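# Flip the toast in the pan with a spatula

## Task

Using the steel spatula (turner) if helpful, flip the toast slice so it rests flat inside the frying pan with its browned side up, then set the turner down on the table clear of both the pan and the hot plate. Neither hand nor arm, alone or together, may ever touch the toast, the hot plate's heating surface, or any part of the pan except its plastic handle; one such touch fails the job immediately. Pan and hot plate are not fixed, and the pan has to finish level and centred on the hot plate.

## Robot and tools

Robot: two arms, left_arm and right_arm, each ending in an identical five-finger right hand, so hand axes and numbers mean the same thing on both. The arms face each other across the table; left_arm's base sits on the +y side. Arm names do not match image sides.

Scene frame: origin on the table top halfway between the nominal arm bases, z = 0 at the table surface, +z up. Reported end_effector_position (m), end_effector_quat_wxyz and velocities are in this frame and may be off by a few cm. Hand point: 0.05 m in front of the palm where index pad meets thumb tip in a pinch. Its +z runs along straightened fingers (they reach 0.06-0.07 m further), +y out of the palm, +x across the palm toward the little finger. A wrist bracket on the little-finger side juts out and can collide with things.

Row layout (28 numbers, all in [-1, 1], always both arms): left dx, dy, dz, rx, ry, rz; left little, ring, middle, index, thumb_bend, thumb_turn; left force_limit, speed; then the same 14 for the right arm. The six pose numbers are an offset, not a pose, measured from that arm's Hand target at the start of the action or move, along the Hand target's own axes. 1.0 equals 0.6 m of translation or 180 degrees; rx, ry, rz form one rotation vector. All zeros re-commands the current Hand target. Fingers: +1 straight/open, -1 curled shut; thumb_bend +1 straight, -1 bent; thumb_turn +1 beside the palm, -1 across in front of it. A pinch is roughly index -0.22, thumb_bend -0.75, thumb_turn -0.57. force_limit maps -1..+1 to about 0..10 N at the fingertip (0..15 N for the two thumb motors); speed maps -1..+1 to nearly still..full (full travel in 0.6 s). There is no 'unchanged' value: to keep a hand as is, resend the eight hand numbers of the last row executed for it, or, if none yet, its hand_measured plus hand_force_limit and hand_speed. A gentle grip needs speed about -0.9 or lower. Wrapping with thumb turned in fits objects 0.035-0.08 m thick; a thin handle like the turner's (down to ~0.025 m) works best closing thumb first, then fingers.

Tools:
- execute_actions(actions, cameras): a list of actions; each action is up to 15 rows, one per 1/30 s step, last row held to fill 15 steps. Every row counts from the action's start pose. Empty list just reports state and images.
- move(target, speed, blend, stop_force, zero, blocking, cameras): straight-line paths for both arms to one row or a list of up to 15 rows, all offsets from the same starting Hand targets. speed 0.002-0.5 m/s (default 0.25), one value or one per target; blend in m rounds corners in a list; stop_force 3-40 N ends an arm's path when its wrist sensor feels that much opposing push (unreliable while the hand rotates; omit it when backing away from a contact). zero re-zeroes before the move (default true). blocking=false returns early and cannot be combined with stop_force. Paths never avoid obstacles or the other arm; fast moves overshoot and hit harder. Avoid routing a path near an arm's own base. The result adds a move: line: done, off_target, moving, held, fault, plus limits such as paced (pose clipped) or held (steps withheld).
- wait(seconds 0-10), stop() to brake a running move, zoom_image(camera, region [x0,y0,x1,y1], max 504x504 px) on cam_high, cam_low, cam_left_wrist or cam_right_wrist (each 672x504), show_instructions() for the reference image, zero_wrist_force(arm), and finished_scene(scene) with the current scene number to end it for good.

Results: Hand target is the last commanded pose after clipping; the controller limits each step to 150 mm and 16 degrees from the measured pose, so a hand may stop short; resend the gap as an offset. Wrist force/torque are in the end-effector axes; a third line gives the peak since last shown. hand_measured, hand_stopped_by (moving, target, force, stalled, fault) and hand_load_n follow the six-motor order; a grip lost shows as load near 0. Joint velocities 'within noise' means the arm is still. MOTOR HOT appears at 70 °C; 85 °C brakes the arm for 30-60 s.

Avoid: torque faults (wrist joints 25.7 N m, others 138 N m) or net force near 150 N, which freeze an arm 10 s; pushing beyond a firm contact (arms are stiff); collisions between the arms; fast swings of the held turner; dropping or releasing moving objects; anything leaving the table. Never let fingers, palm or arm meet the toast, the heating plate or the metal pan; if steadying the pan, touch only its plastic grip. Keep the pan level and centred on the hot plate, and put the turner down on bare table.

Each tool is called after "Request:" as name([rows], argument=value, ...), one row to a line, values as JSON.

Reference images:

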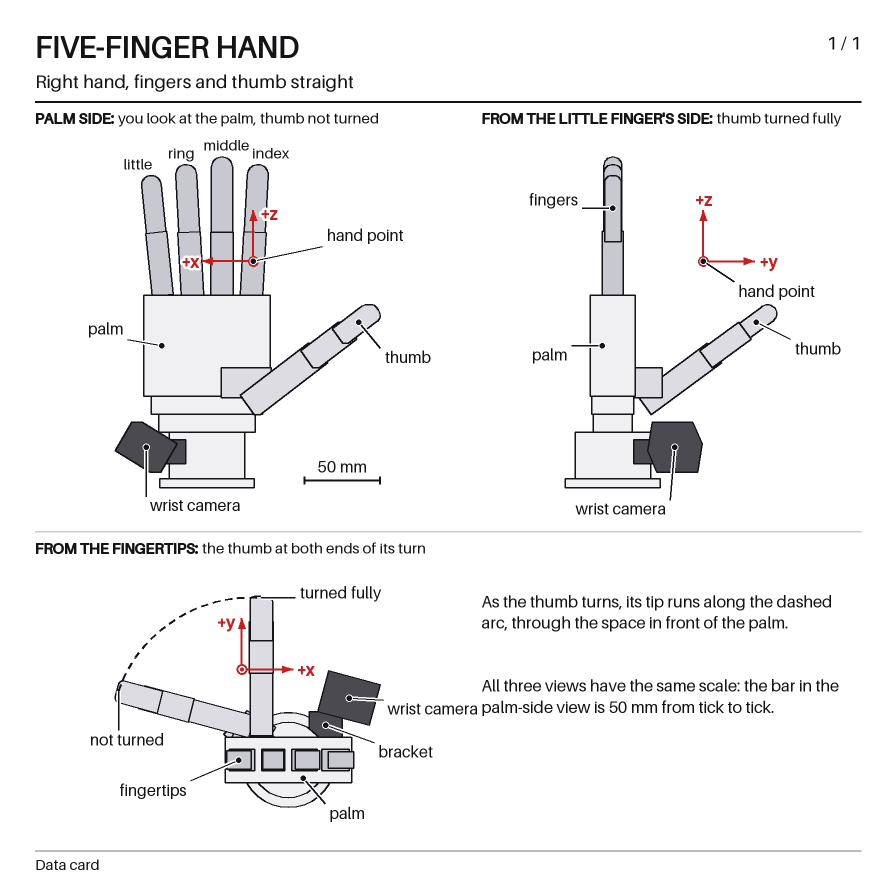

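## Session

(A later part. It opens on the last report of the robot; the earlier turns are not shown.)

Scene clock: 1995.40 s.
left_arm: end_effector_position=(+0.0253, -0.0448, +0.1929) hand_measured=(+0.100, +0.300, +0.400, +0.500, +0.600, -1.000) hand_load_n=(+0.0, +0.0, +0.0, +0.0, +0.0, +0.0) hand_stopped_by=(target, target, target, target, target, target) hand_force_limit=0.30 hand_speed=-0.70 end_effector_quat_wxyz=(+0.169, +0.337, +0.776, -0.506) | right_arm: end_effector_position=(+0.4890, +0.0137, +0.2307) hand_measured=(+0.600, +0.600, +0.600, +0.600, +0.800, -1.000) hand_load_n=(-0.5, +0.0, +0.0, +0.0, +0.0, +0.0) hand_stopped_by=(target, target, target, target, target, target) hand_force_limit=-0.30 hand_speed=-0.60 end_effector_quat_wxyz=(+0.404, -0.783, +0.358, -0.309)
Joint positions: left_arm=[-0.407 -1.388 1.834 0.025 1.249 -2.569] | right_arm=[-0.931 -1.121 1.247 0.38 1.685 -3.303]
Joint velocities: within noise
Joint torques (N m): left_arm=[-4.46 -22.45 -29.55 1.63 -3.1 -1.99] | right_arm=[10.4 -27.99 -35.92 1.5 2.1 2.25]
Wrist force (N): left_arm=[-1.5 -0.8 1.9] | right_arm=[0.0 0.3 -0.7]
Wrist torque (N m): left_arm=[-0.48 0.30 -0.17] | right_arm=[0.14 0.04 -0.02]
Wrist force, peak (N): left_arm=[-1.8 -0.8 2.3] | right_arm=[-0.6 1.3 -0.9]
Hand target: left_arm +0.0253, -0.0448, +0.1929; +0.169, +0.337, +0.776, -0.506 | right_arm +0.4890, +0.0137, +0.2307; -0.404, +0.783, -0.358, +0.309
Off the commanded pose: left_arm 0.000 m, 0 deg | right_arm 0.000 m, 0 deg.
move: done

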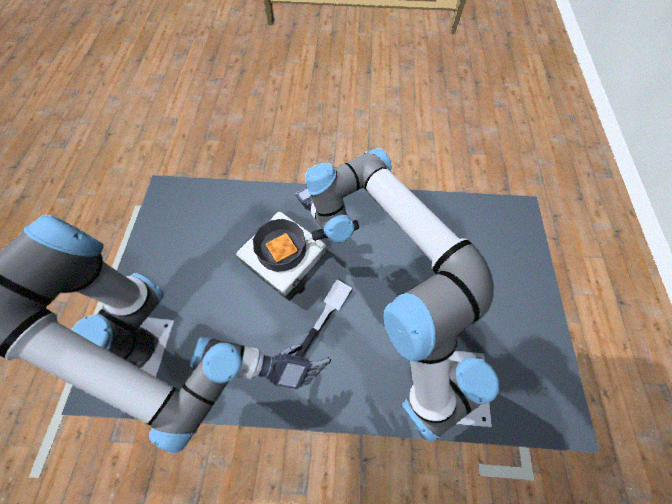

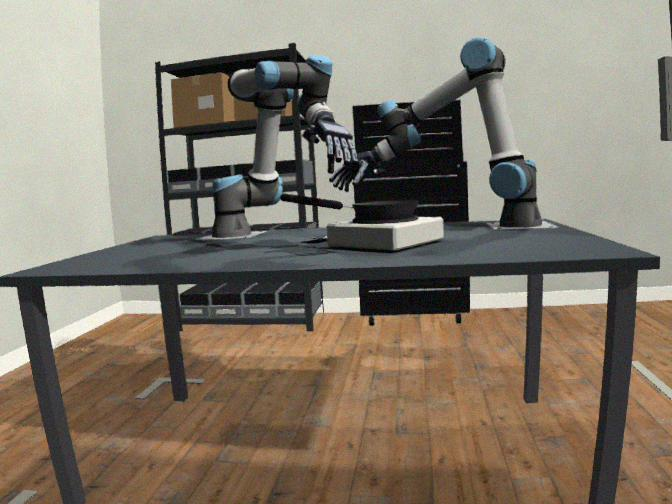

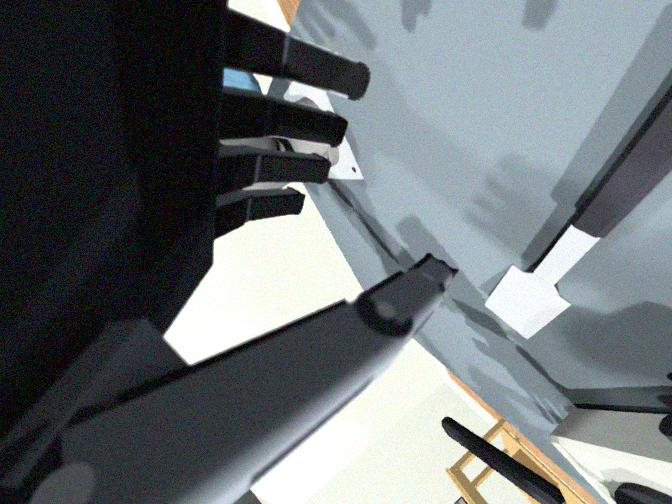

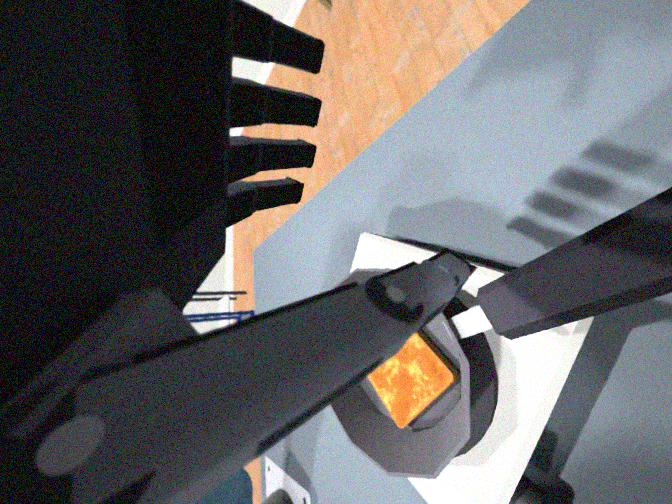

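Request:
move(target=[0,0,0,0,0,0,0.1,0.3,0.4,0.5,0.6,-1,0.3,-0.7, 0.0058,0.1327,-0.1263,-0.0238,0.1043,0.059,0.6,0.6,0.6,0.6,0.8,-1,-0.3,-0.6], speed=0.1, cameras=["cam_high","cam_low","cam_right_wrist"])

Request:
zoom_image(camera="cam_low", region=[270, 110, 450, 260])

Scene clock: 2014.10 s.
left_arm: end_effector_position=(+0.0253, -0.0448, +0.1929) hand_measured=(+0.100, +0.300, +0.400, +0.500, +0.600, -1.000) hand_load_n=(+0.0, +0.0, +0.0, +0.0, +0.0, +0.0) hand_stopped_by=(target, target, target, target, target, target) hand_force_limit=0.30 hand_speed=-0.70 end_effector_quat_wxyz=(+0.169, +0.337, +0.776, -0.506) | right_arm: end_effector_position=(+0.4076, -0.0534, +0.1999) hand_measured=(+0.600, +0.600, +0.600, +0.600, +0.800, -1.000) hand_load_n=(+0.0, +0.0, +0.0, +0.0, +0.0, +0.0) hand_stopped_by=(target, target, target, target, target, target) hand_force_limit=-0.30 hand_speed=-0.60 end_effector_quat_wxyz=(+0.338, -0.700, +0.501, -0.380)
Joint positions: left_arm=[-0.407 -1.388 1.834 0.025 1.249 -2.569] | right_arm=[-0.792 -1.239 1.509 0.336 2.131 -3.013]
Joint velocities: within noise
Joint torques (N m): left_arm=[-3.36 -22.46 -28.72 1.81 -2.93 -2.01] | right_arm=[11.19 -49.77 -6.24 1.89 2.41 1.98]
Wrist force (N): left_arm=[-1.7 -1.0 1.9] | right_arm=[-0.4 0.3 -0.8]
Wrist torque (N m): left_arm=[-0.49 0.31 -0.19] | right_arm=[0.17 0.12 -0.03]
Wrist force, peak (N): left_arm=[-2.0 -0.8 2.3] | right_arm=[-0.4 0.5 -1.1]
Hand target: left_arm +0.0253, -0.0448, +0.1929; +0.169, +0.337, +0.776, -0.506 | right_arm +0.4076, -0.0535, +0.1999; -0.338, +0.700, -0.501, +0.380
Off the commanded pose: left_arm 0.000 m, 0 deg | right_arm 0.000 m, 0 deg.
move: done
Images, in order (width x height): cam_high 672x504, cam_low 672x504, cam_right_wrist 672x504.

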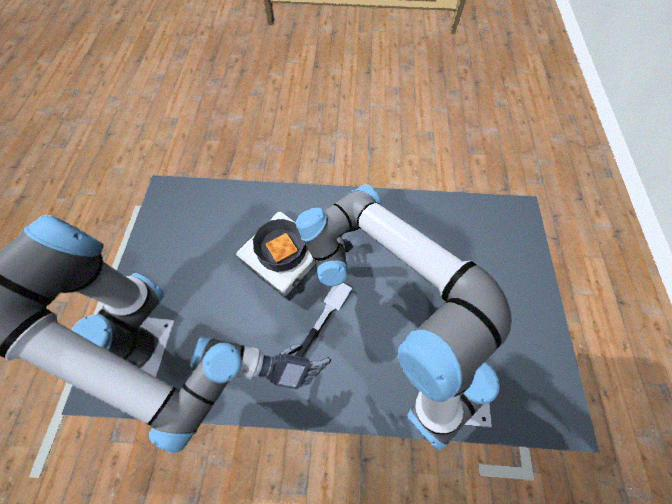

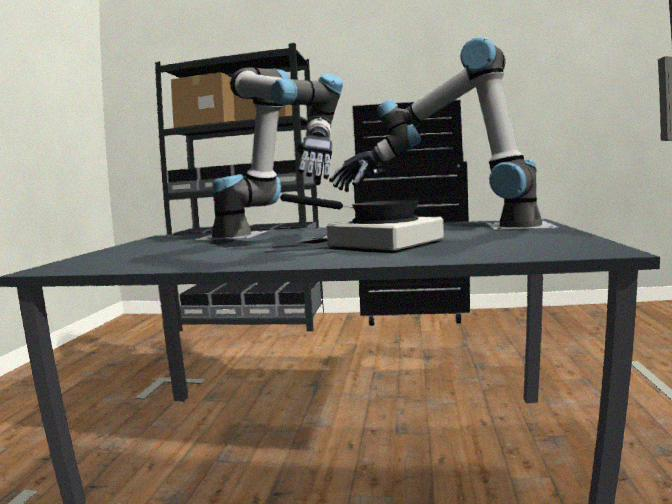

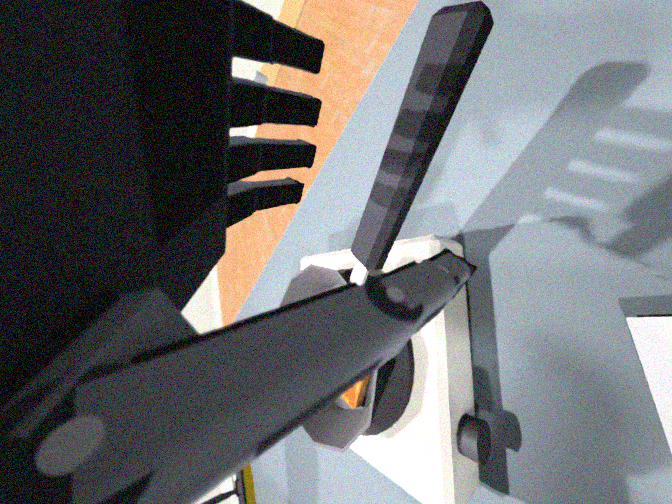

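Scaled by 2.800.

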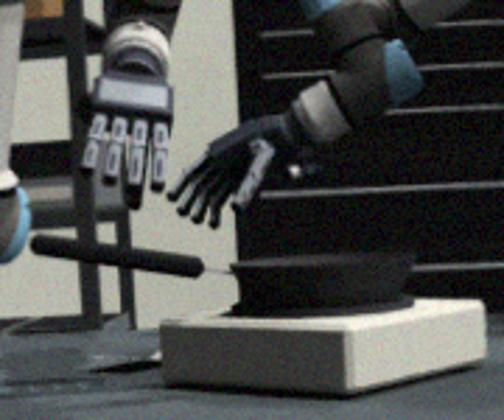

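Request:
move(target=[0,0,0,0,0,0,0.1,0.3,0.4,0.5,0.6,-1,0.3,-0.7, -0.0495,0.0854,0.0483,0,0,0,0.6,0.6,0.6,0.6,0.8,-1,-0.3,-0.6], speed=0.06, cameras=[])

Request:
move(target=[0,0,0,0,0,0,0.1,0.3,0.4,0.5,0.6,-1,0.3,-0.7, -0.0146,0.064,0.0362,0,0,0,0.6,0.6,0.6,0.6,0.8,-1,-0.3,-0.6], speed=0.02, stop_force=3, cameras=["cam_high","cam_low","cam_right_wrist"])

Request:
zoom_image(camera="cam_low", region=[270, 110, 450, 260])

Scene clock: 2020.10 s.
left_arm: end_effector_position=(+0.0253, -0.0448, +0.1929) hand_measured=(+0.100, +0.300, +0.400, +0.500, +0.600, -1.000) hand_load_n=(+0.0, -0.5, +0.0, +0.0, +0.0, +0.0) hand_stopped_by=(target, target, target, target, target, target) hand_force_limit=0.30 hand_speed=-0.70 end_effector_quat_wxyz=(+0.169, +0.337, +0.776, -0.506) | right_arm: end_effector_position=(+0.4039, -0.0362, +0.1365) hand_measured=(+0.600, +0.600, +0.600, +0.600, +0.800, -1.000) hand_load_n=(+0.0, +0.0, +2.0, +0.0, +0.0, +0.0) hand_stopped_by=(target, target, target, target, target, target) hand_force_limit=-0.30 hand_speed=-0.60 end_effector_quat_wxyz=(+0.338, -0.700, +0.501, -0.380)
Joint positions: left_arm=[-0.407 -1.388 1.834 0.025 1.249 -2.569] | right_arm=[-0.76 -1.156 1.565 0.209 2.158 -2.991]
Joint velocities: within noise
Joint torques (N m): left_arm=[-3.47 -22.31 -28.49 1.7 -3.09 -1.78] | right_arm=[10.28 -22.66 -3.88 -1.24 2.19 2.23]
Wrist force (N): left_arm=[-1.7 -0.9 2.0] | right_arm=[0.0 -1.5 -1.3]
Wrist torque (N m): left_arm=[-0.50 0.31 -0.20] | right_arm=[0.26 0.14 -0.07]
Wrist force, peak (N): left_arm=[-1.8 -0.9 2.3] | right_arm=[0.4 -2.1 -1.4]
Hand target: left_arm +0.0253, -0.0448, +0.1929; +0.169, +0.337, +0.776, -0.506 | right_arm +0.4039, -0.0362, +0.1364; -0.338, +0.700, -0.501, +0.380
Off the commanded pose: left_arm 0.000 m, 0 deg | right_arm 0.000 m, 0 deg.
move: done
No camera images: "cameras" was empty.

Scene clock: 2023.27 s.
left_arm: end_effector_position=(+0.0253, -0.0448, +0.1929) hand_measured=(+0.100, +0.300, +0.400, +0.500, +0.600, -1.000) hand_load_n=(+0.0, +0.0, +0.0, +0.0, +0.0, +0.0) hand_stopped_by=(target, target, target, target, target, target) hand_force_limit=0.30 hand_speed=-0.70 end_effector_quat_wxyz=(+0.169, +0.337, +0.776, -0.506) | right_arm: end_effector_position=(+0.4039, -0.0361, +0.0914) hand_measured=(+0.600, +0.600, +0.600, +0.600, +0.800, -1.000) hand_load_n=(-0.5, +0.0, +0.0, +0.5, +0.0, +0.0) hand_stopped_by=(target, target, target, target, target, target) hand_force_limit=-0.30 hand_speed=-0.60 end_effector_quat_wxyz=(+0.338, -0.700, +0.501, -0.380)
Joint positions: left_arm=[-0.407 -1.388 1.834 0.025 1.249 -2.569] | right_arm=[-0.76 -1.109 1.621 0.105 2.158 -2.99]
Joint velocities: within noise
Joint torques (N m): left_arm=[-2.88 -22.58 -27.86 1.6 -3.35 -1.62] | right_arm=[0.51 -23.61 -3.18 -0.72 -0.9 -2.6]
Wrist force (N): left_arm=[-1.7 -0.6 2.2] | right_arm=[0.1 -2.7 -2.0]
Wrist torque (N m): left_arm=[-0.46 0.31 -0.18] | right_arm=[0.23 0.15 0.02]
Wrist force, peak (N): left_arm=[-1.9 -1.1 2.1] | right_arm=[0.8 -3.8 -1.9]
Hand target: left_arm +0.0253, -0.0448, +0.1929; +0.169, +0.337, +0.776, -0.506 | right_arm +0.4039, -0.0361, +0.0914; -0.338, +0.700, -0.501, +0.380
Off the commanded pose: left_arm 0.000 m, 0 deg | right_arm 0.000 m, 0 deg.
move: done
Images, in order (width x height): cam_high 672x504, cam_low 672x504, cam_right_wrist 672x504.

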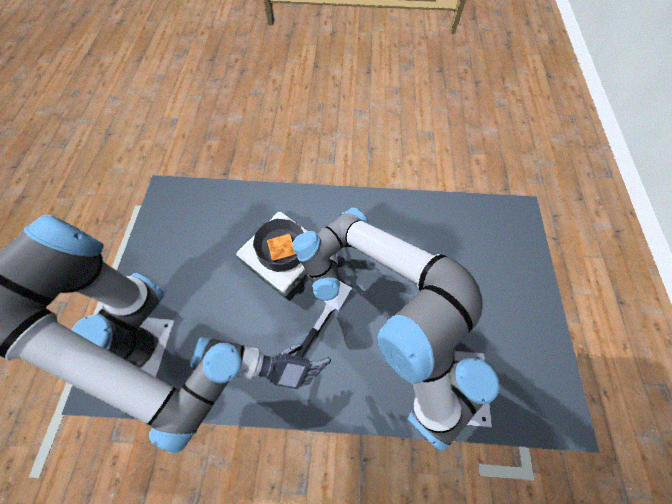

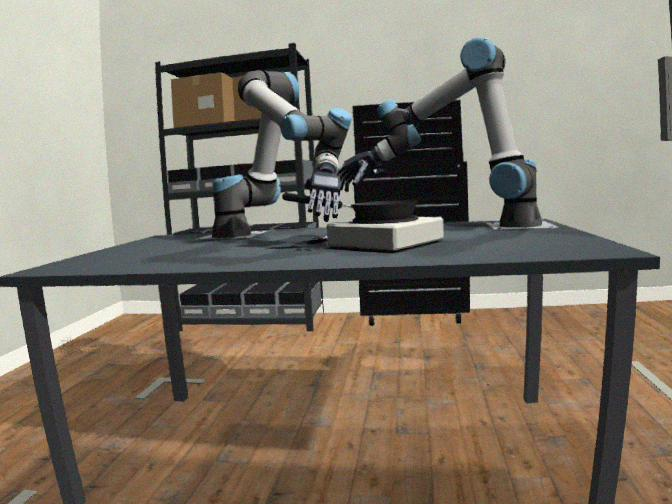

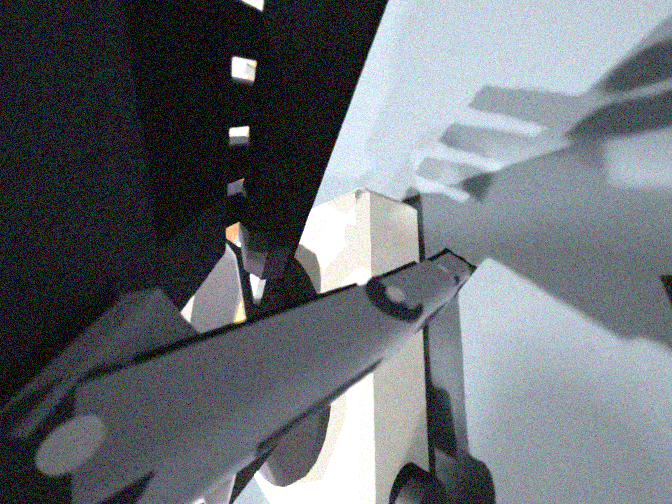

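Scaled by 2.800.

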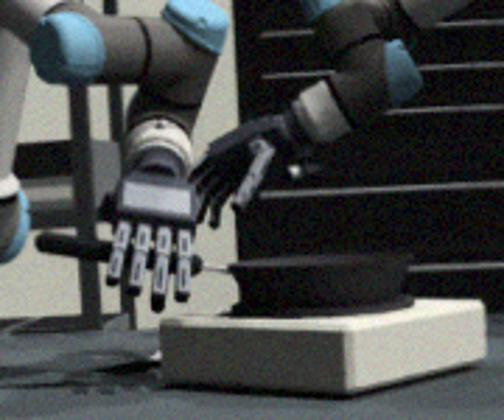

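Request:
move(target=[0,0,0,0,0,0,0.1,0.3,0.4,0.5,0.6,-1,0.3,-0.7, 0.002,-0.0085,-0.0048,0,0,0,0.6,0.6,0.6,0.6,0.8,-1,-0.3,-0.6], speed=0.03, cameras=[])

Request:
move(target=[0,0,0,0,0,0,0.1,0.3,0.4,0.5,0.6,-1,0.3,-0.7, 0,0,0,0,0,0,-0.9,-0.9,-0.9,-0.9,0.8,-1,-0.5,-0.6], cameras=["cam_high"])

Request:
move(target=[0,0,0,0,0,0,0.1,0.3,0.4,0.5,0.6,-1,0.3,-0.7, 0,0,0,0,0,0,-0.9,-0.9,-0.9,-0.9,-0.6,-1,-0.3,-0.6], cameras=["cam_high","cam_low","cam_right_wrist"])

Request:
zoom_image(camera="cam_high", region=[220, 190, 340, 310])

Request:
zoom_image(camera="cam_low", region=[270, 110, 450, 260])

Scene clock: 2031.67 s.
left_arm: end_effector_position=(+0.0253, -0.0448, +0.1929) hand_measured=(+0.100, +0.300, +0.400, +0.500, +0.600, -1.000) hand_load_n=(+0.0, +0.0, +0.0, +0.0, +0.0, +0.0) hand_stopped_by=(target, target, target, target, target, target) hand_force_limit=0.30 hand_speed=-0.70 end_effector_quat_wxyz=(+0.169, +0.337, +0.776, -0.506) | right_arm: end_effector_position=(+0.4039, -0.0362, +0.0973) hand_measured=(+0.600, +0.600, +0.600, +0.600, +0.800, -1.000) hand_load_n=(+0.0, +0.0, +0.0, +0.0, +0.0, +0.0) hand_stopped_by=(target, target, target, target, target, target) hand_force_limit=-0.30 hand_speed=-0.60 end_effector_quat_wxyz=(+0.338, -0.700, +0.501, -0.380)
Joint positions: left_arm=[-0.407 -1.388 1.834 0.025 1.249 -2.569] | right_arm=[-0.76 -1.116 1.615 0.119 2.158 -2.991]
Joint velocities: within noise
Joint torques (N m): left_arm=[-3.44 -22.61 -28.12 1.86 -2.72 -1.4] | right_arm=[-11.55 -52.7 -32.1 1.7 -1.03 -2.76]
Wrist force (N): left_arm=[-1.6 -0.9 1.7] | right_arm=[-0.5 0.5 -1.0]
Wrist torque (N m): left_arm=[-0.48 0.31 -0.18] | right_arm=[0.20 0.16 -0.02]
Wrist force, peak (N): left_arm=[-2.0 -0.9 2.2] | right_arm=[0.2 -2.8 -2.2]
Hand target: left_arm +0.0253, -0.0448, +0.1929; +0.169, +0.337, +0.776, -0.506 | right_arm +0.4039, -0.0362, +0.0974; -0.338, +0.700, -0.501, +0.380
Off the commanded pose: left_arm 0.000 m, 0 deg | right_arm 0.000 m, 0 deg.
move: done
No camera images: "cameras" was empty.

Scene clock: 2034.07 s.
left_arm: end_effector_position=(+0.0253, -0.0448, +0.1929) hand_measured=(+0.100, +0.300, +0.400, +0.500, +0.600, -1.000) hand_load_n=(+0.0, +0.0, +0.0, -0.5, +0.0, +0.0) hand_stopped_by=(target, target, target, target, target, target) hand_force_limit=0.30 hand_speed=-0.70 end_effector_quat_wxyz=(+0.169, +0.337, +0.776, -0.506) | right_arm: end_effector_position=(+0.4039, -0.0362, +0.0974) hand_measured=(-0.820, -0.686, -0.620, -0.530, +0.800, -1.000) hand_load_n=(+2.5, +0.0, +0.0, +0.0, +1.0, +1.5) hand_stopped_by=(force, force, force, force, target, target) hand_force_limit=-0.50 hand_speed=-0.60 end_effector_quat_wxyz=(+0.338, -0.700, +0.501, -0.380)
Joint positions: left_arm=[-0.407 -1.388 1.834 0.025 1.249 -2.569] | right_arm=[-0.76 -1.116 1.615 0.119 2.158 -2.991]
Joint velocities: within noise
Joint torques (N m): left_arm=[-3.2 -22.6 -28.2 1.41 -2.8 -1.53] | right_arm=[-10.51 -33.7 -11.74 0.67 0.37 -1.34]
Wrist force (N): left_arm=[-1.4 -0.9 2.1] | right_arm=[-0.7 2.0 -0.2]
Wrist torque (N m): left_arm=[-0.48 0.26 -0.16] | right_arm=[0.23 0.06 0.04]
Wrist force, peak (N): left_arm=[-1.7 -0.9 2.4] | right_arm=[-0.6 -2.8 -0.7]
Hand target: left_arm +0.0253, -0.0448, +0.1929; +0.169, +0.337, +0.776, -0.506 | right_arm +0.4039, -0.0362, +0.0974; -0.338, +0.700, -0.501, +0.380
Off the commanded pose: left_arm 0.000 m, 0 deg | right_arm 0.000 m, 0 deg.
move: done
Images, in order (width x height): cam_high 672x504.

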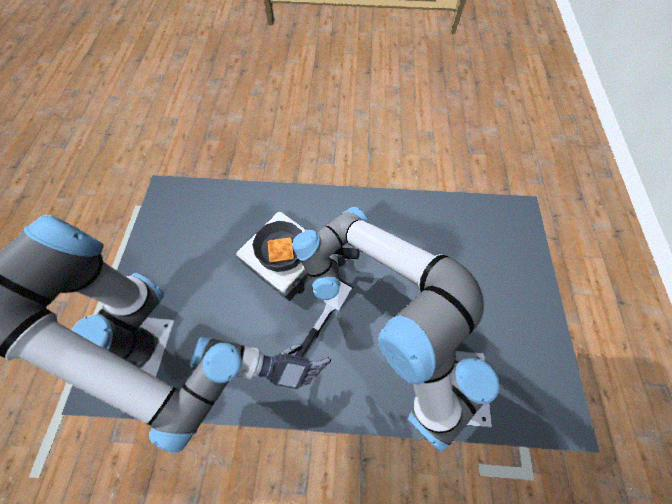

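Scene clock: 2036.13 s.
left_arm: end_effector_position=(+0.0253, -0.0448, +0.1929) hand_measured=(+0.100, +0.300, +0.400, +0.500, +0.600, -1.000) hand_load_n=(+0.0, +0.0, +0.0, +0.0, +0.0, +0.0) hand_stopped_by=(target, target, target, target, target, target) hand_force_limit=0.30 hand_speed=-0.70 end_effector_quat_wxyz=(+0.169, +0.337, +0.776, -0.506) | right_arm: end_effector_position=(+0.4039, -0.0362, +0.0974) hand_measured=(-0.820, -0.686, -0.620, -0.530, +0.050, -1.000) hand_load_n=(+3.0, +0.0, +0.5, +0.0, +5.0, +2.0) hand_stopped_by=(force, force, force, force, force, target) hand_force_limit=-0.30 hand_speed=-0.60 end_effector_quat_wxyz=(+0.338, -0.700, +0.501, -0.380)
Joint positions: left_arm=[-0.407 -1.388 1.834 0.025 1.249 -2.569] | right_arm=[-0.76 -1.116 1.615 0.119 2.158 -2.991]
Joint velocities: within noise
Joint torques (N m): left_arm=[-2.98 -23.38 -27.77 1.61 -3.32 -1.5] | right_arm=[-9.01 -27.28 -7.05 -1.3 1.68 0.01]
Wrist force (N): left_arm=[-1.4 -0.8 1.9] | right_arm=[0.1 2.3 -0.7]
Wrist torque (N m): left_arm=[-0.47 0.27 -0.16] | right_arm=[0.27 0.02 0.03]
Wrist force, peak (N): left_arm=[-1.6 -0.9 2.4] | right_arm=[-0.1 2.6 -0.8]
Hand target: left_arm +0.0253, -0.0448, +0.1929; +0.169, +0.337, +0.776, -0.506 | right_arm +0.4039, -0.0362, +0.0974; -0.338, +0.700, -0.501, +0.380
Off the commanded pose: left_arm 0.000 m, 0 deg | right_arm 0.000 m, 0 deg.
move: done
Images, in order (width x height): cam_high 672x504, cam_low 672x504, cam_right_wrist 672x504.

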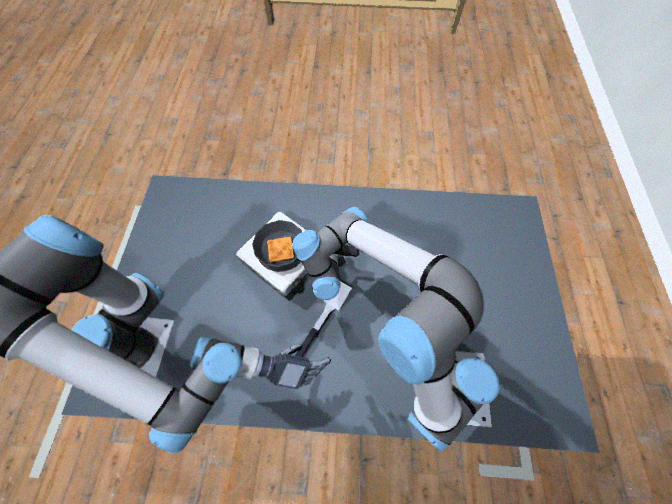

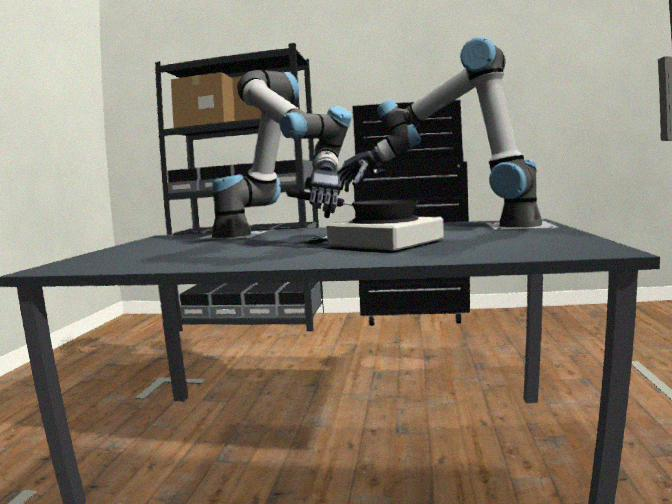

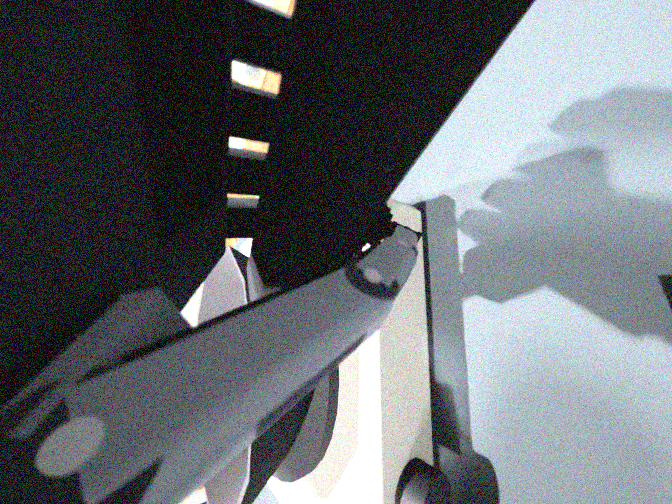

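Scaled by 4.200.

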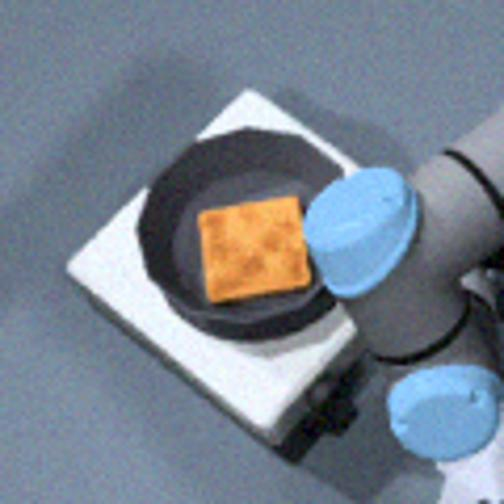

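Scaled by 2.800.

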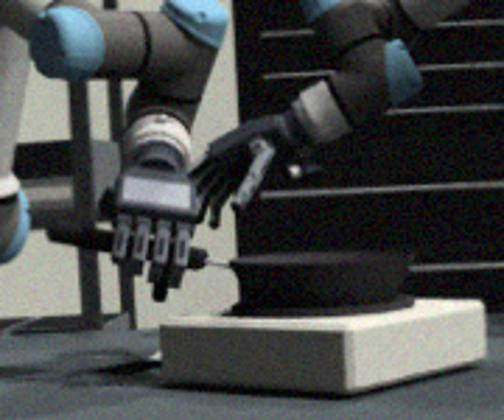

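Request:
move(target=[0,0,0,0,0,0,0.1,0.3,0.4,0.5,0.6,-1,0.3,-0.7, -0.0048,0.0104,-0.0203,0,0,0,-0.9,-0.9,-0.9,-0.9,-0.6,-1,-0.3,-0.6], speed=0.04, cameras=["cam_high"])

Request:
zoom_image(camera="cam_high", region=[220, 190, 340, 310])

Scene clock: 2042.87 s.
left_arm: end_effector_position=(+0.0253, -0.0448, +0.1929) hand_measured=(+0.100, +0.300, +0.400, +0.500, +0.600, -1.000) hand_load_n=(+0.0, +0.0, +0.0, +0.0, +0.0, +0.0) hand_stopped_by=(target, target, target, target, target, target) hand_force_limit=0.30 hand_speed=-0.70 end_effector_quat_wxyz=(+0.169, +0.337, +0.776, -0.506) | right_arm: end_effector_position=(+0.3900, -0.0362, +0.0973) hand_measured=(-0.820, -0.686, -0.620, -0.530, +0.050, -1.000) hand_load_n=(+0.0, +0.0, +0.5, +2.5, +4.5, +2.5) hand_stopped_by=(force, force, force, force, force, target) hand_force_limit=-0.30 hand_speed=-0.60 end_effector_quat_wxyz=(+0.338, -0.700, +0.501, -0.380)
Joint positions: left_arm=[-0.407 -1.388 1.834 0.025 1.249 -2.569] | right_arm=[-0.739 -1.128 1.635 0.119 2.175 -2.976]
Joint velocities: within noise
Joint torques (N m): left_arm=[-2.58 -22.86 -27.37 1.74 -2.83 -1.52] | right_arm=[11.32 -54.99 -6.9 2.03 2.44 2.68]
Wrist force (N): left_arm=[-1.6 -0.7 2.1] | right_arm=[-1.7 2.3 0.9]
Wrist torque (N m): left_arm=[-0.47 0.29 -0.17] | right_arm=[0.24 0.28 -0.02]
Wrist force, peak (N): left_arm=[-2.1 -0.8 2.0] | right_arm=[-1.7 2.3 0.9]
Hand target: left_arm +0.0253, -0.0448, +0.1929; +0.169, +0.337, +0.776, -0.506 | right_arm +0.3899, -0.0362, +0.0973; -0.338, +0.700, -0.501, +0.380
Off the commanded pose: left_arm 0.000 m, 0 deg | right_arm 0.000 m, 0 deg.
move: done
Images, in order (width x height): cam_high 672x504.

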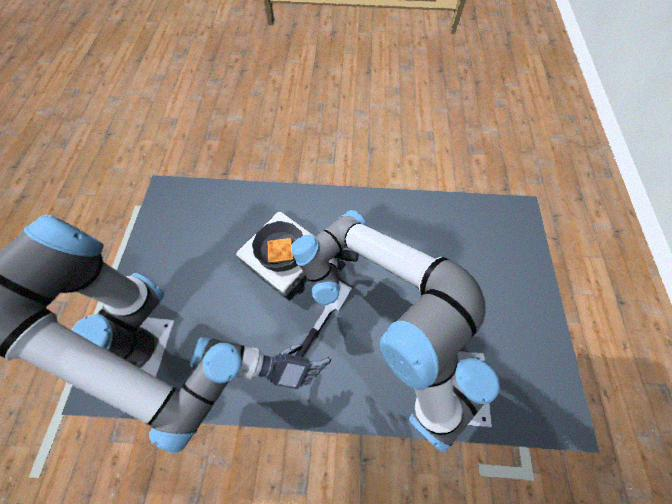

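Scaled by 4.200.

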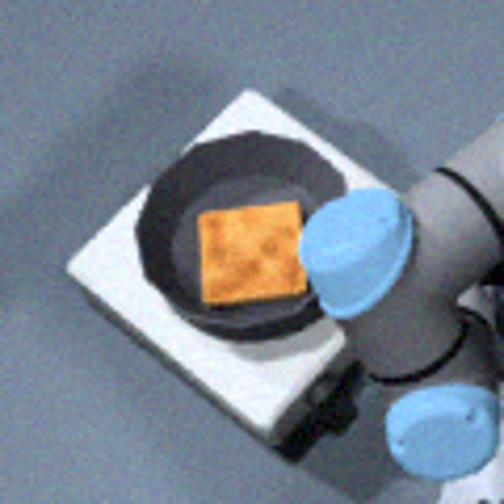

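Request:
move(target=[0,0,0,0,0,0,0.1,0.3,0.4,0.5,0.6,-1,0.3,-0.7, -0.0013,0.0105,-0.0192,0,0,0,-0.9,-0.9,-0.9,-0.9,-0.6,-1,-0.3,-0.6], speed=0.04, cameras=["cam_high"])

Request:
zoom_image(camera="cam_high", region=[220, 190, 340, 310])

Scene clock: 2046.80 s.
left_arm: end_effector_position=(+0.0253, -0.0448, +0.1929) hand_measured=(+0.100, +0.300, +0.400, +0.500, +0.600, -1.000) hand_load_n=(+0.0, -0.5, +0.0, +0.0, +0.0, +0.0) hand_stopped_by=(target, target, target, target, target, target) hand_force_limit=0.30 hand_speed=-0.70 end_effector_quat_wxyz=(+0.169, +0.337, +0.776, -0.506) | right_arm: end_effector_position=(+0.3770, -0.0382, +0.0974) hand_measured=(-0.820, -0.686, -0.620, -0.530, +0.050, -1.000) hand_load_n=(+0.0, +0.0, +0.5, +2.0, +5.0, +2.5) hand_stopped_by=(force, force, force, force, force, target) hand_force_limit=-0.30 hand_speed=-0.60 end_effector_quat_wxyz=(+0.338, -0.700, +0.501, -0.380)
Joint positions: left_arm=[-0.407 -1.388 1.834 0.025 1.249 -2.569] | right_arm=[-0.721 -1.143 1.659 0.117 2.189 -2.963]
Joint velocities: within noise
Joint torques (N m): left_arm=[-3.65 -22.28 -27.06 1.36 -3.18 -1.4] | right_arm=[9.95 -53.4 -3.72 -1.2 2.7 2.32]
Wrist force (N): left_arm=[-1.7 -0.8 1.8] | right_arm=[-1.5 2.1 0.8]
Wrist torque (N m): left_arm=[-0.45 0.32 -0.18] | right_arm=[0.20 0.23 -0.03]
Wrist force, peak (N): left_arm=[-1.7 -1.1 2.3] | right_arm=[-1.8 2.4 1.1]
Hand target: left_arm +0.0253, -0.0448, +0.1929; +0.169, +0.337, +0.776, -0.506 | right_arm +0.3769, -0.0382, +0.0974; -0.338, +0.700, -0.501, +0.380
Off the commanded pose: left_arm 0.000 m, 0 deg | right_arm 0.000 m, 0 deg.
move: done
Images, in order (width x height): cam_high 672x504.

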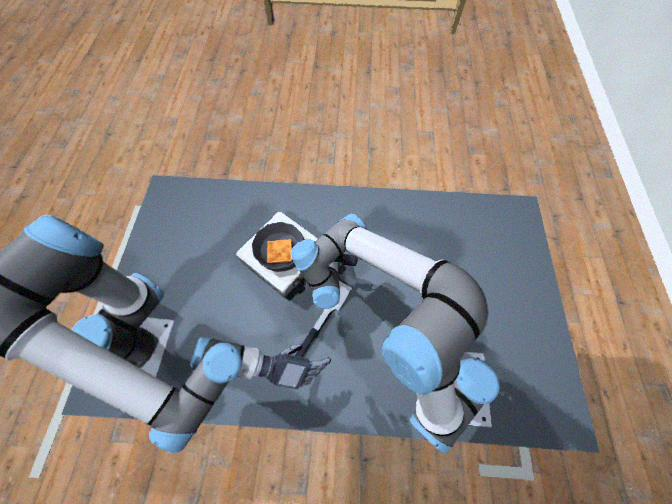

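Scaled by 4.200.

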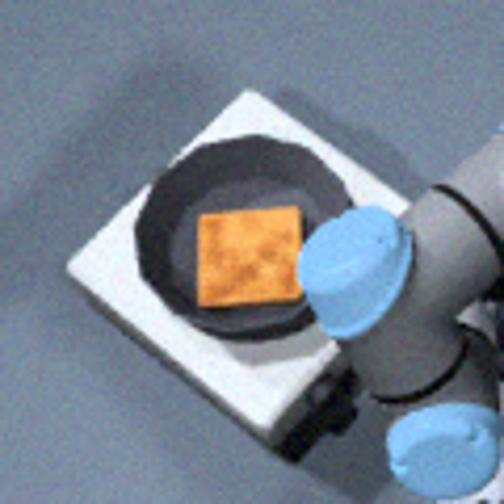

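Request:
move(target=[0,0,0,0,0,0,0.1,0.3,0.4,0.5,0.6,-1,0.3,-0.7, -0.0019,0.008,-0.0147,0,0,0,-0.9,-0.9,-0.9,-0.9,-0.6,-1,-0.3,-0.6], speed=0.04, cameras=["cam_high"])

Request:
zoom_image(camera="cam_high", region=[220, 190, 340, 310])

Scene clock: 2052.37 s.
left_arm: end_effector_position=(+0.0253, -0.0448, +0.1929) hand_measured=(+0.100, +0.300, +0.400, +0.500, +0.600, -1.000) hand_load_n=(+0.0, +0.0, +0.0, +0.0, +0.0, +0.0) hand_stopped_by=(target, target, target, target, target, target) hand_force_limit=0.30 hand_speed=-0.70 end_effector_quat_wxyz=(+0.169, +0.337, +0.776, -0.506) | right_arm: end_effector_position=(+0.3670, -0.0392, +0.0973) hand_measured=(-0.820, -0.686, -0.620, -0.530, +0.050, -1.000) hand_load_n=(+0.0, +0.0, +0.5, +3.0, +5.0, +3.5) hand_stopped_by=(force, force, force, force, force, target) hand_force_limit=-0.30 hand_speed=-0.60 end_effector_quat_wxyz=(+0.338, -0.700, +0.501, -0.380)
Joint positions: left_arm=[-0.407 -1.388 1.834 0.025 1.249 -2.569] | right_arm=[-0.706 -1.153 1.675 0.117 2.201 -2.952]
Joint velocities: within noise
Joint torques (N m): left_arm=[-2.98 -22.96 -27.13 1.4 -2.94 -1.25] | right_arm=[10.73 -50.8 -6.58 1.19 2.25 2.41]
Wrist force (N): left_arm=[-1.6 -0.8 1.8] | right_arm=[-0.7 2.0 1.2]
Wrist torque (N m): left_arm=[-0.46 0.30 -0.18] | right_arm=[0.19 0.32 0.06]
Wrist force, peak (N): left_arm=[-1.6 -1.2 2.4] | right_arm=[-1.7 2.3 1.0]
Hand target: left_arm +0.0253, -0.0448, +0.1929; +0.169, +0.337, +0.776, -0.506 | right_arm +0.3669, -0.0393, +0.0973; -0.338, +0.700, -0.501, +0.380
Off the commanded pose: left_arm 0.000 m, 0 deg | right_arm 0.000 m, 0 deg.
move: done
Images, in order (width x height): cam_high 672x504.

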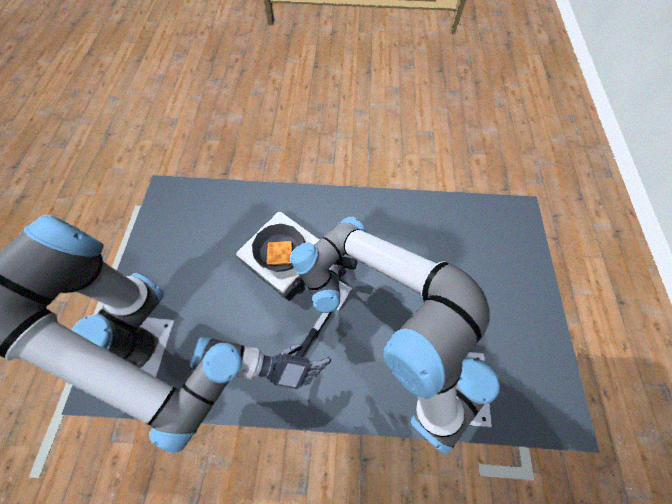

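Scaled by 4.200.

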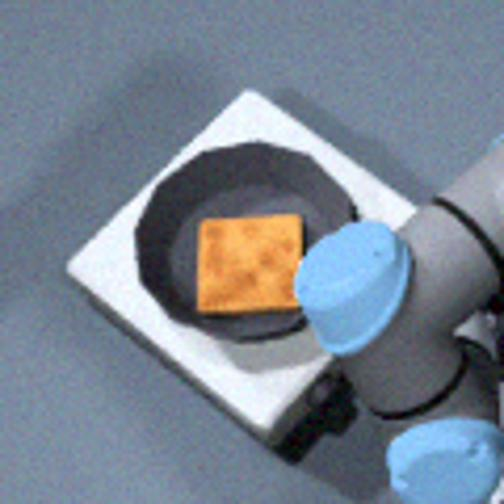

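Request:
move(target=[0,0,0,0,0,0,0.1,0.3,0.4,0.5,0.6,-1,0.3,-0.7, 0,0,0,0,0,0,-0.9,-0.9,-0.9,-0.9,0.9,-1,-0.3,-0.5], cameras=[])

Request:
move(target=[0,0,0,0,0,0,0.1,0.3,0.4,0.5,0.6,-1,0.3,-0.7, 0,0,0,0,0,0,0.6,0.6,0.6,0.6,0.9,-1,-0.3,-0.6], cameras=["cam_high"])

Request:
zoom_image(camera="cam_high", region=[220, 190, 340, 310])

Request:
move(target=[0,0,0,0,0,0,0.1,0.3,0.4,0.5,0.6,-1,0.3,-0.7, 0.04,-0.172,-0.1,0,0,0,0.6,0.6,0.6,0.6,0.9,-1,-0.3,-0.6], speed=0.08)

Request:
zoom_image(camera="cam_high", region=[220, 190, 340, 310])

Scene clock: 2065.77 s.
left_arm: end_effector_position=(+0.0253, -0.0448, +0.1929) hand_measured=(+0.100, +0.300, +0.400, +0.500, +0.600, -1.000) hand_load_n=(+0.0, +0.0, +0.0, +0.0, +0.0, +0.0) hand_stopped_by=(target, target, target, target, target, target) hand_force_limit=0.30 hand_speed=-0.70 end_effector_quat_wxyz=(+0.169, +0.337, +0.776, -0.506) | right_arm: end_effector_position=(+0.3669, -0.0393, +0.0973) hand_measured=(-0.820, -0.686, -0.620, -0.530, +0.900, -1.000) hand_load_n=(+0.0, +0.0, +0.0, +1.5, +0.5, +1.0) hand_stopped_by=(force, force, force, force, target, target) hand_force_limit=-0.30 hand_speed=-0.50 end_effector_quat_wxyz=(+0.338, -0.700, +0.501, -0.380)
Joint positions: left_arm=[-0.407 -1.388 1.834 0.025 1.249 -2.569] | right_arm=[-0.706 -1.153 1.675 0.117 2.201 -2.952]
Joint velocities: within noise
Joint torques (N m): left_arm=[-2.53 -22.63 -27.49 1.32 -2.84 -1.13] | right_arm=[10.26 -52.36 -9.98 1.08 2.36 2.2]
Wrist force (N): left_arm=[-1.2 -0.5 2.0] | right_arm=[-0.3 2.4 0.2]
Wrist torque (N m): left_arm=[-0.42 0.24 -0.14] | right_arm=[0.20 0.14 -0.03]
Wrist force, peak (N): left_arm=[-2.0 -0.9 2.1] | right_arm=[-0.5 2.6 0.2]
Hand target: left_arm +0.0253, -0.0448, +0.1929; +0.169, +0.337, +0.776, -0.506 | right_arm +0.3669, -0.0393, +0.0973; -0.338, +0.700, -0.501, +0.380
Off the commanded pose: left_arm 0.000 m, 0 deg | right_arm 0.000 m, 0 deg.
move: done
No camera images: "cameras" was empty.

Scene clock: 2068.17 s.
left_arm: end_effector_position=(+0.0253, -0.0448, +0.1929) hand_measured=(+0.100, +0.300, +0.400, +0.500, +0.600, -1.000) hand_load_n=(+0.0, +0.0, +0.0, +0.0, +0.0, +0.0) hand_stopped_by=(target, target, target, target, target, target) hand_force_limit=0.30 hand_speed=-0.70 end_effector_quat_wxyz=(+0.169, +0.337, +0.776, -0.506) | right_arm: end_effector_position=(+0.3669, -0.0393, +0.0973) hand_measured=(+0.600, +0.600, +0.600, +0.600, +0.900, -1.000) hand_load_n=(+0.0, +0.0, +0.0, +0.0, +0.5, +0.5) hand_stopped_by=(target, target, target, target, target, target) hand_force_limit=-0.30 hand_speed=-0.60 end_effector_quat_wxyz=(+0.338, -0.700, +0.501, -0.380)
Joint positions: left_arm=[-0.407 -1.388 1.834 0.025 1.249 -2.569] | right_arm=[-0.706 -1.153 1.675 0.117 2.201 -2.952]
Joint velocities: within noise
Joint torques (N m): left_arm=[-1.54 -23.63 -26.26 1.3 -2.84 -1.12] | right_arm=[6.79 -40.44 -12.64 0.38 2.19 2.03]
Wrist force (N): left_arm=[-1.6 -0.8 2.0] | right_arm=[-0.5 0.7 -1.1]
Wrist torque (N m): left_arm=[-0.48 0.29 -0.17] | right_arm=[0.19 0.12 -0.03]
Wrist force, peak (N): left_arm=[-1.7 -0.7 2.3] | right_arm=[-0.4 2.6 0.1]
Hand target: left_arm +0.0253, -0.0448, +0.1929; +0.169, +0.337, +0.776, -0.506 | right_arm +0.3669, -0.0393, +0.0973; -0.338, +0.700, -0.501, +0.380
Off the commanded pose: left_arm 0.000 m, 0 deg | right_arm 0.000 m, 0 deg.
move: done
Images, in order (width x height): cam_high 672x504.

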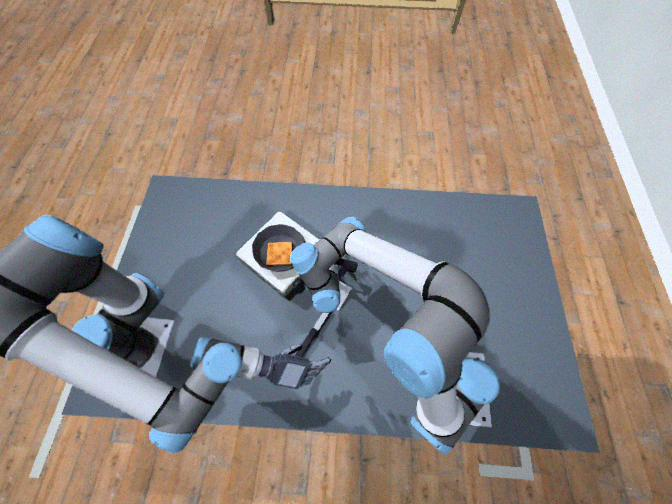

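Scaled by 4.200.

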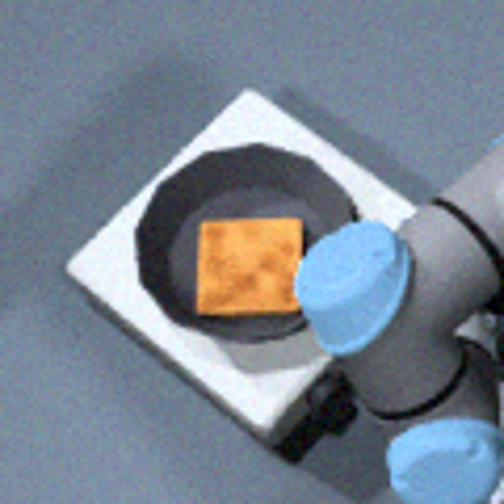

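Scene clock: 2070.20 s.
left_arm: end_effector_position=(+0.0253, -0.0448, +0.1929) hand_measured=(+0.100, +0.300, +0.400, +0.500, +0.600, -1.000) hand_load_n=(+0.0, +0.0, +0.0, +0.0, +0.0, +0.0) hand_stopped_by=(target, target, target, target, target, target) hand_force_limit=0.30 hand_speed=-0.70 end_effector_quat_wxyz=(+0.169, +0.337, +0.776, -0.506) | right_arm: end_effector_position=(+0.3655, -0.0399, +0.2190) hand_measured=(+0.600, +0.600, +0.600, +0.600, +0.900, -1.000) hand_load_n=(+0.0, +0.0, +0.0, +0.0, +0.0, +0.0) hand_stopped_by=(target, target, target, target, target, target) hand_force_limit=-0.30 hand_speed=-0.60 end_effector_quat_wxyz=(+0.338, -0.700, +0.501, -0.380)
Joint positions: left_arm=[-0.407 -1.388 1.834 0.025 1.249 -2.569] | right_arm=[-0.705 -1.261 1.493 0.408 2.202 -2.951]
Joint velocities: within noise
Joint torques (N m): left_arm=[-2.69 -22.94 -26.26 1.35 -2.81 -1.1] | right_arm=[10.25 -48.81 -33.81 1.68 2.46 2.3]
Wrist force (N): left_arm=[-1.7 -0.8 2.1] | right_arm=[-0.3 0.1 -0.8]
Wrist torque (N m): left_arm=[-0.47 0.30 -0.19] | right_arm=[0.14 0.11 -0.04]
Wrist force, peak (N): left_arm=[-2.0 -1.0 2.1] | right_arm=[-0.8 1.1 -0.9]
Hand target: left_arm +0.0253, -0.0448, +0.1929; +0.169, +0.337, +0.776, -0.506 | right_arm +0.3655, -0.0399, +0.2190; -0.338, +0.700, -0.501, +0.380
Off the commanded pose: left_arm 0.000 m, 0 deg | right_arm 0.000 m, 0 deg.
move: done

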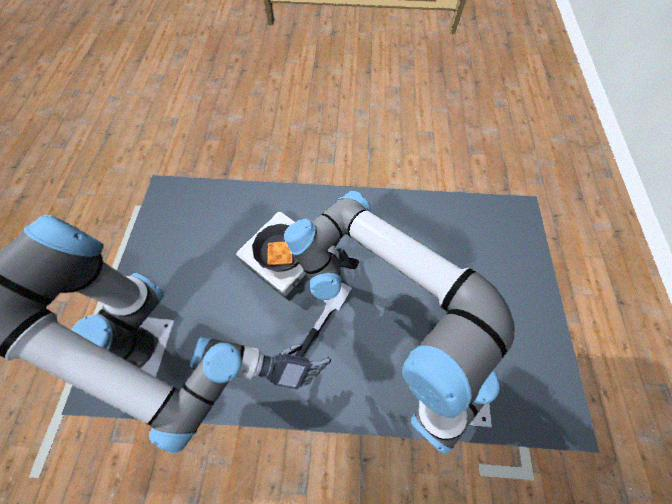

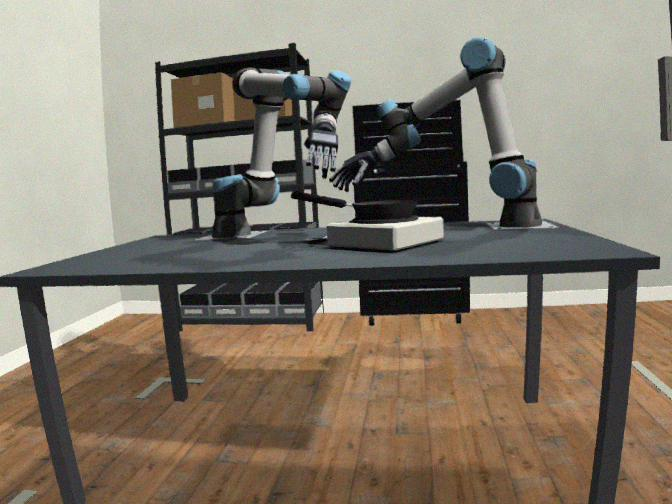

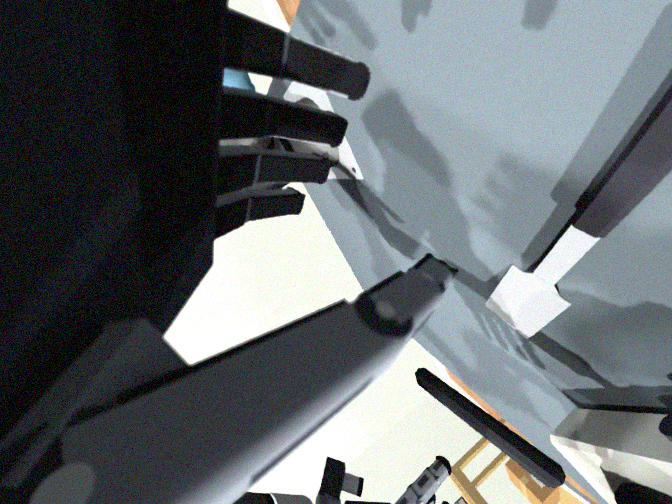

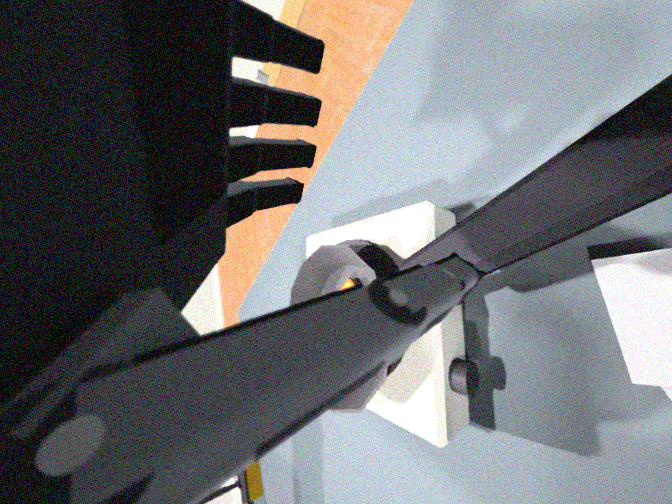

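Scaled by 4.200.

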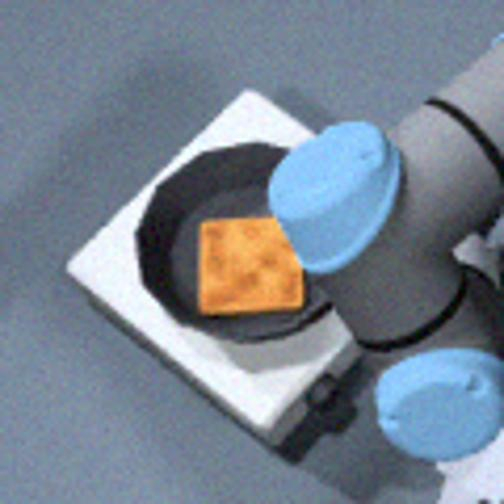

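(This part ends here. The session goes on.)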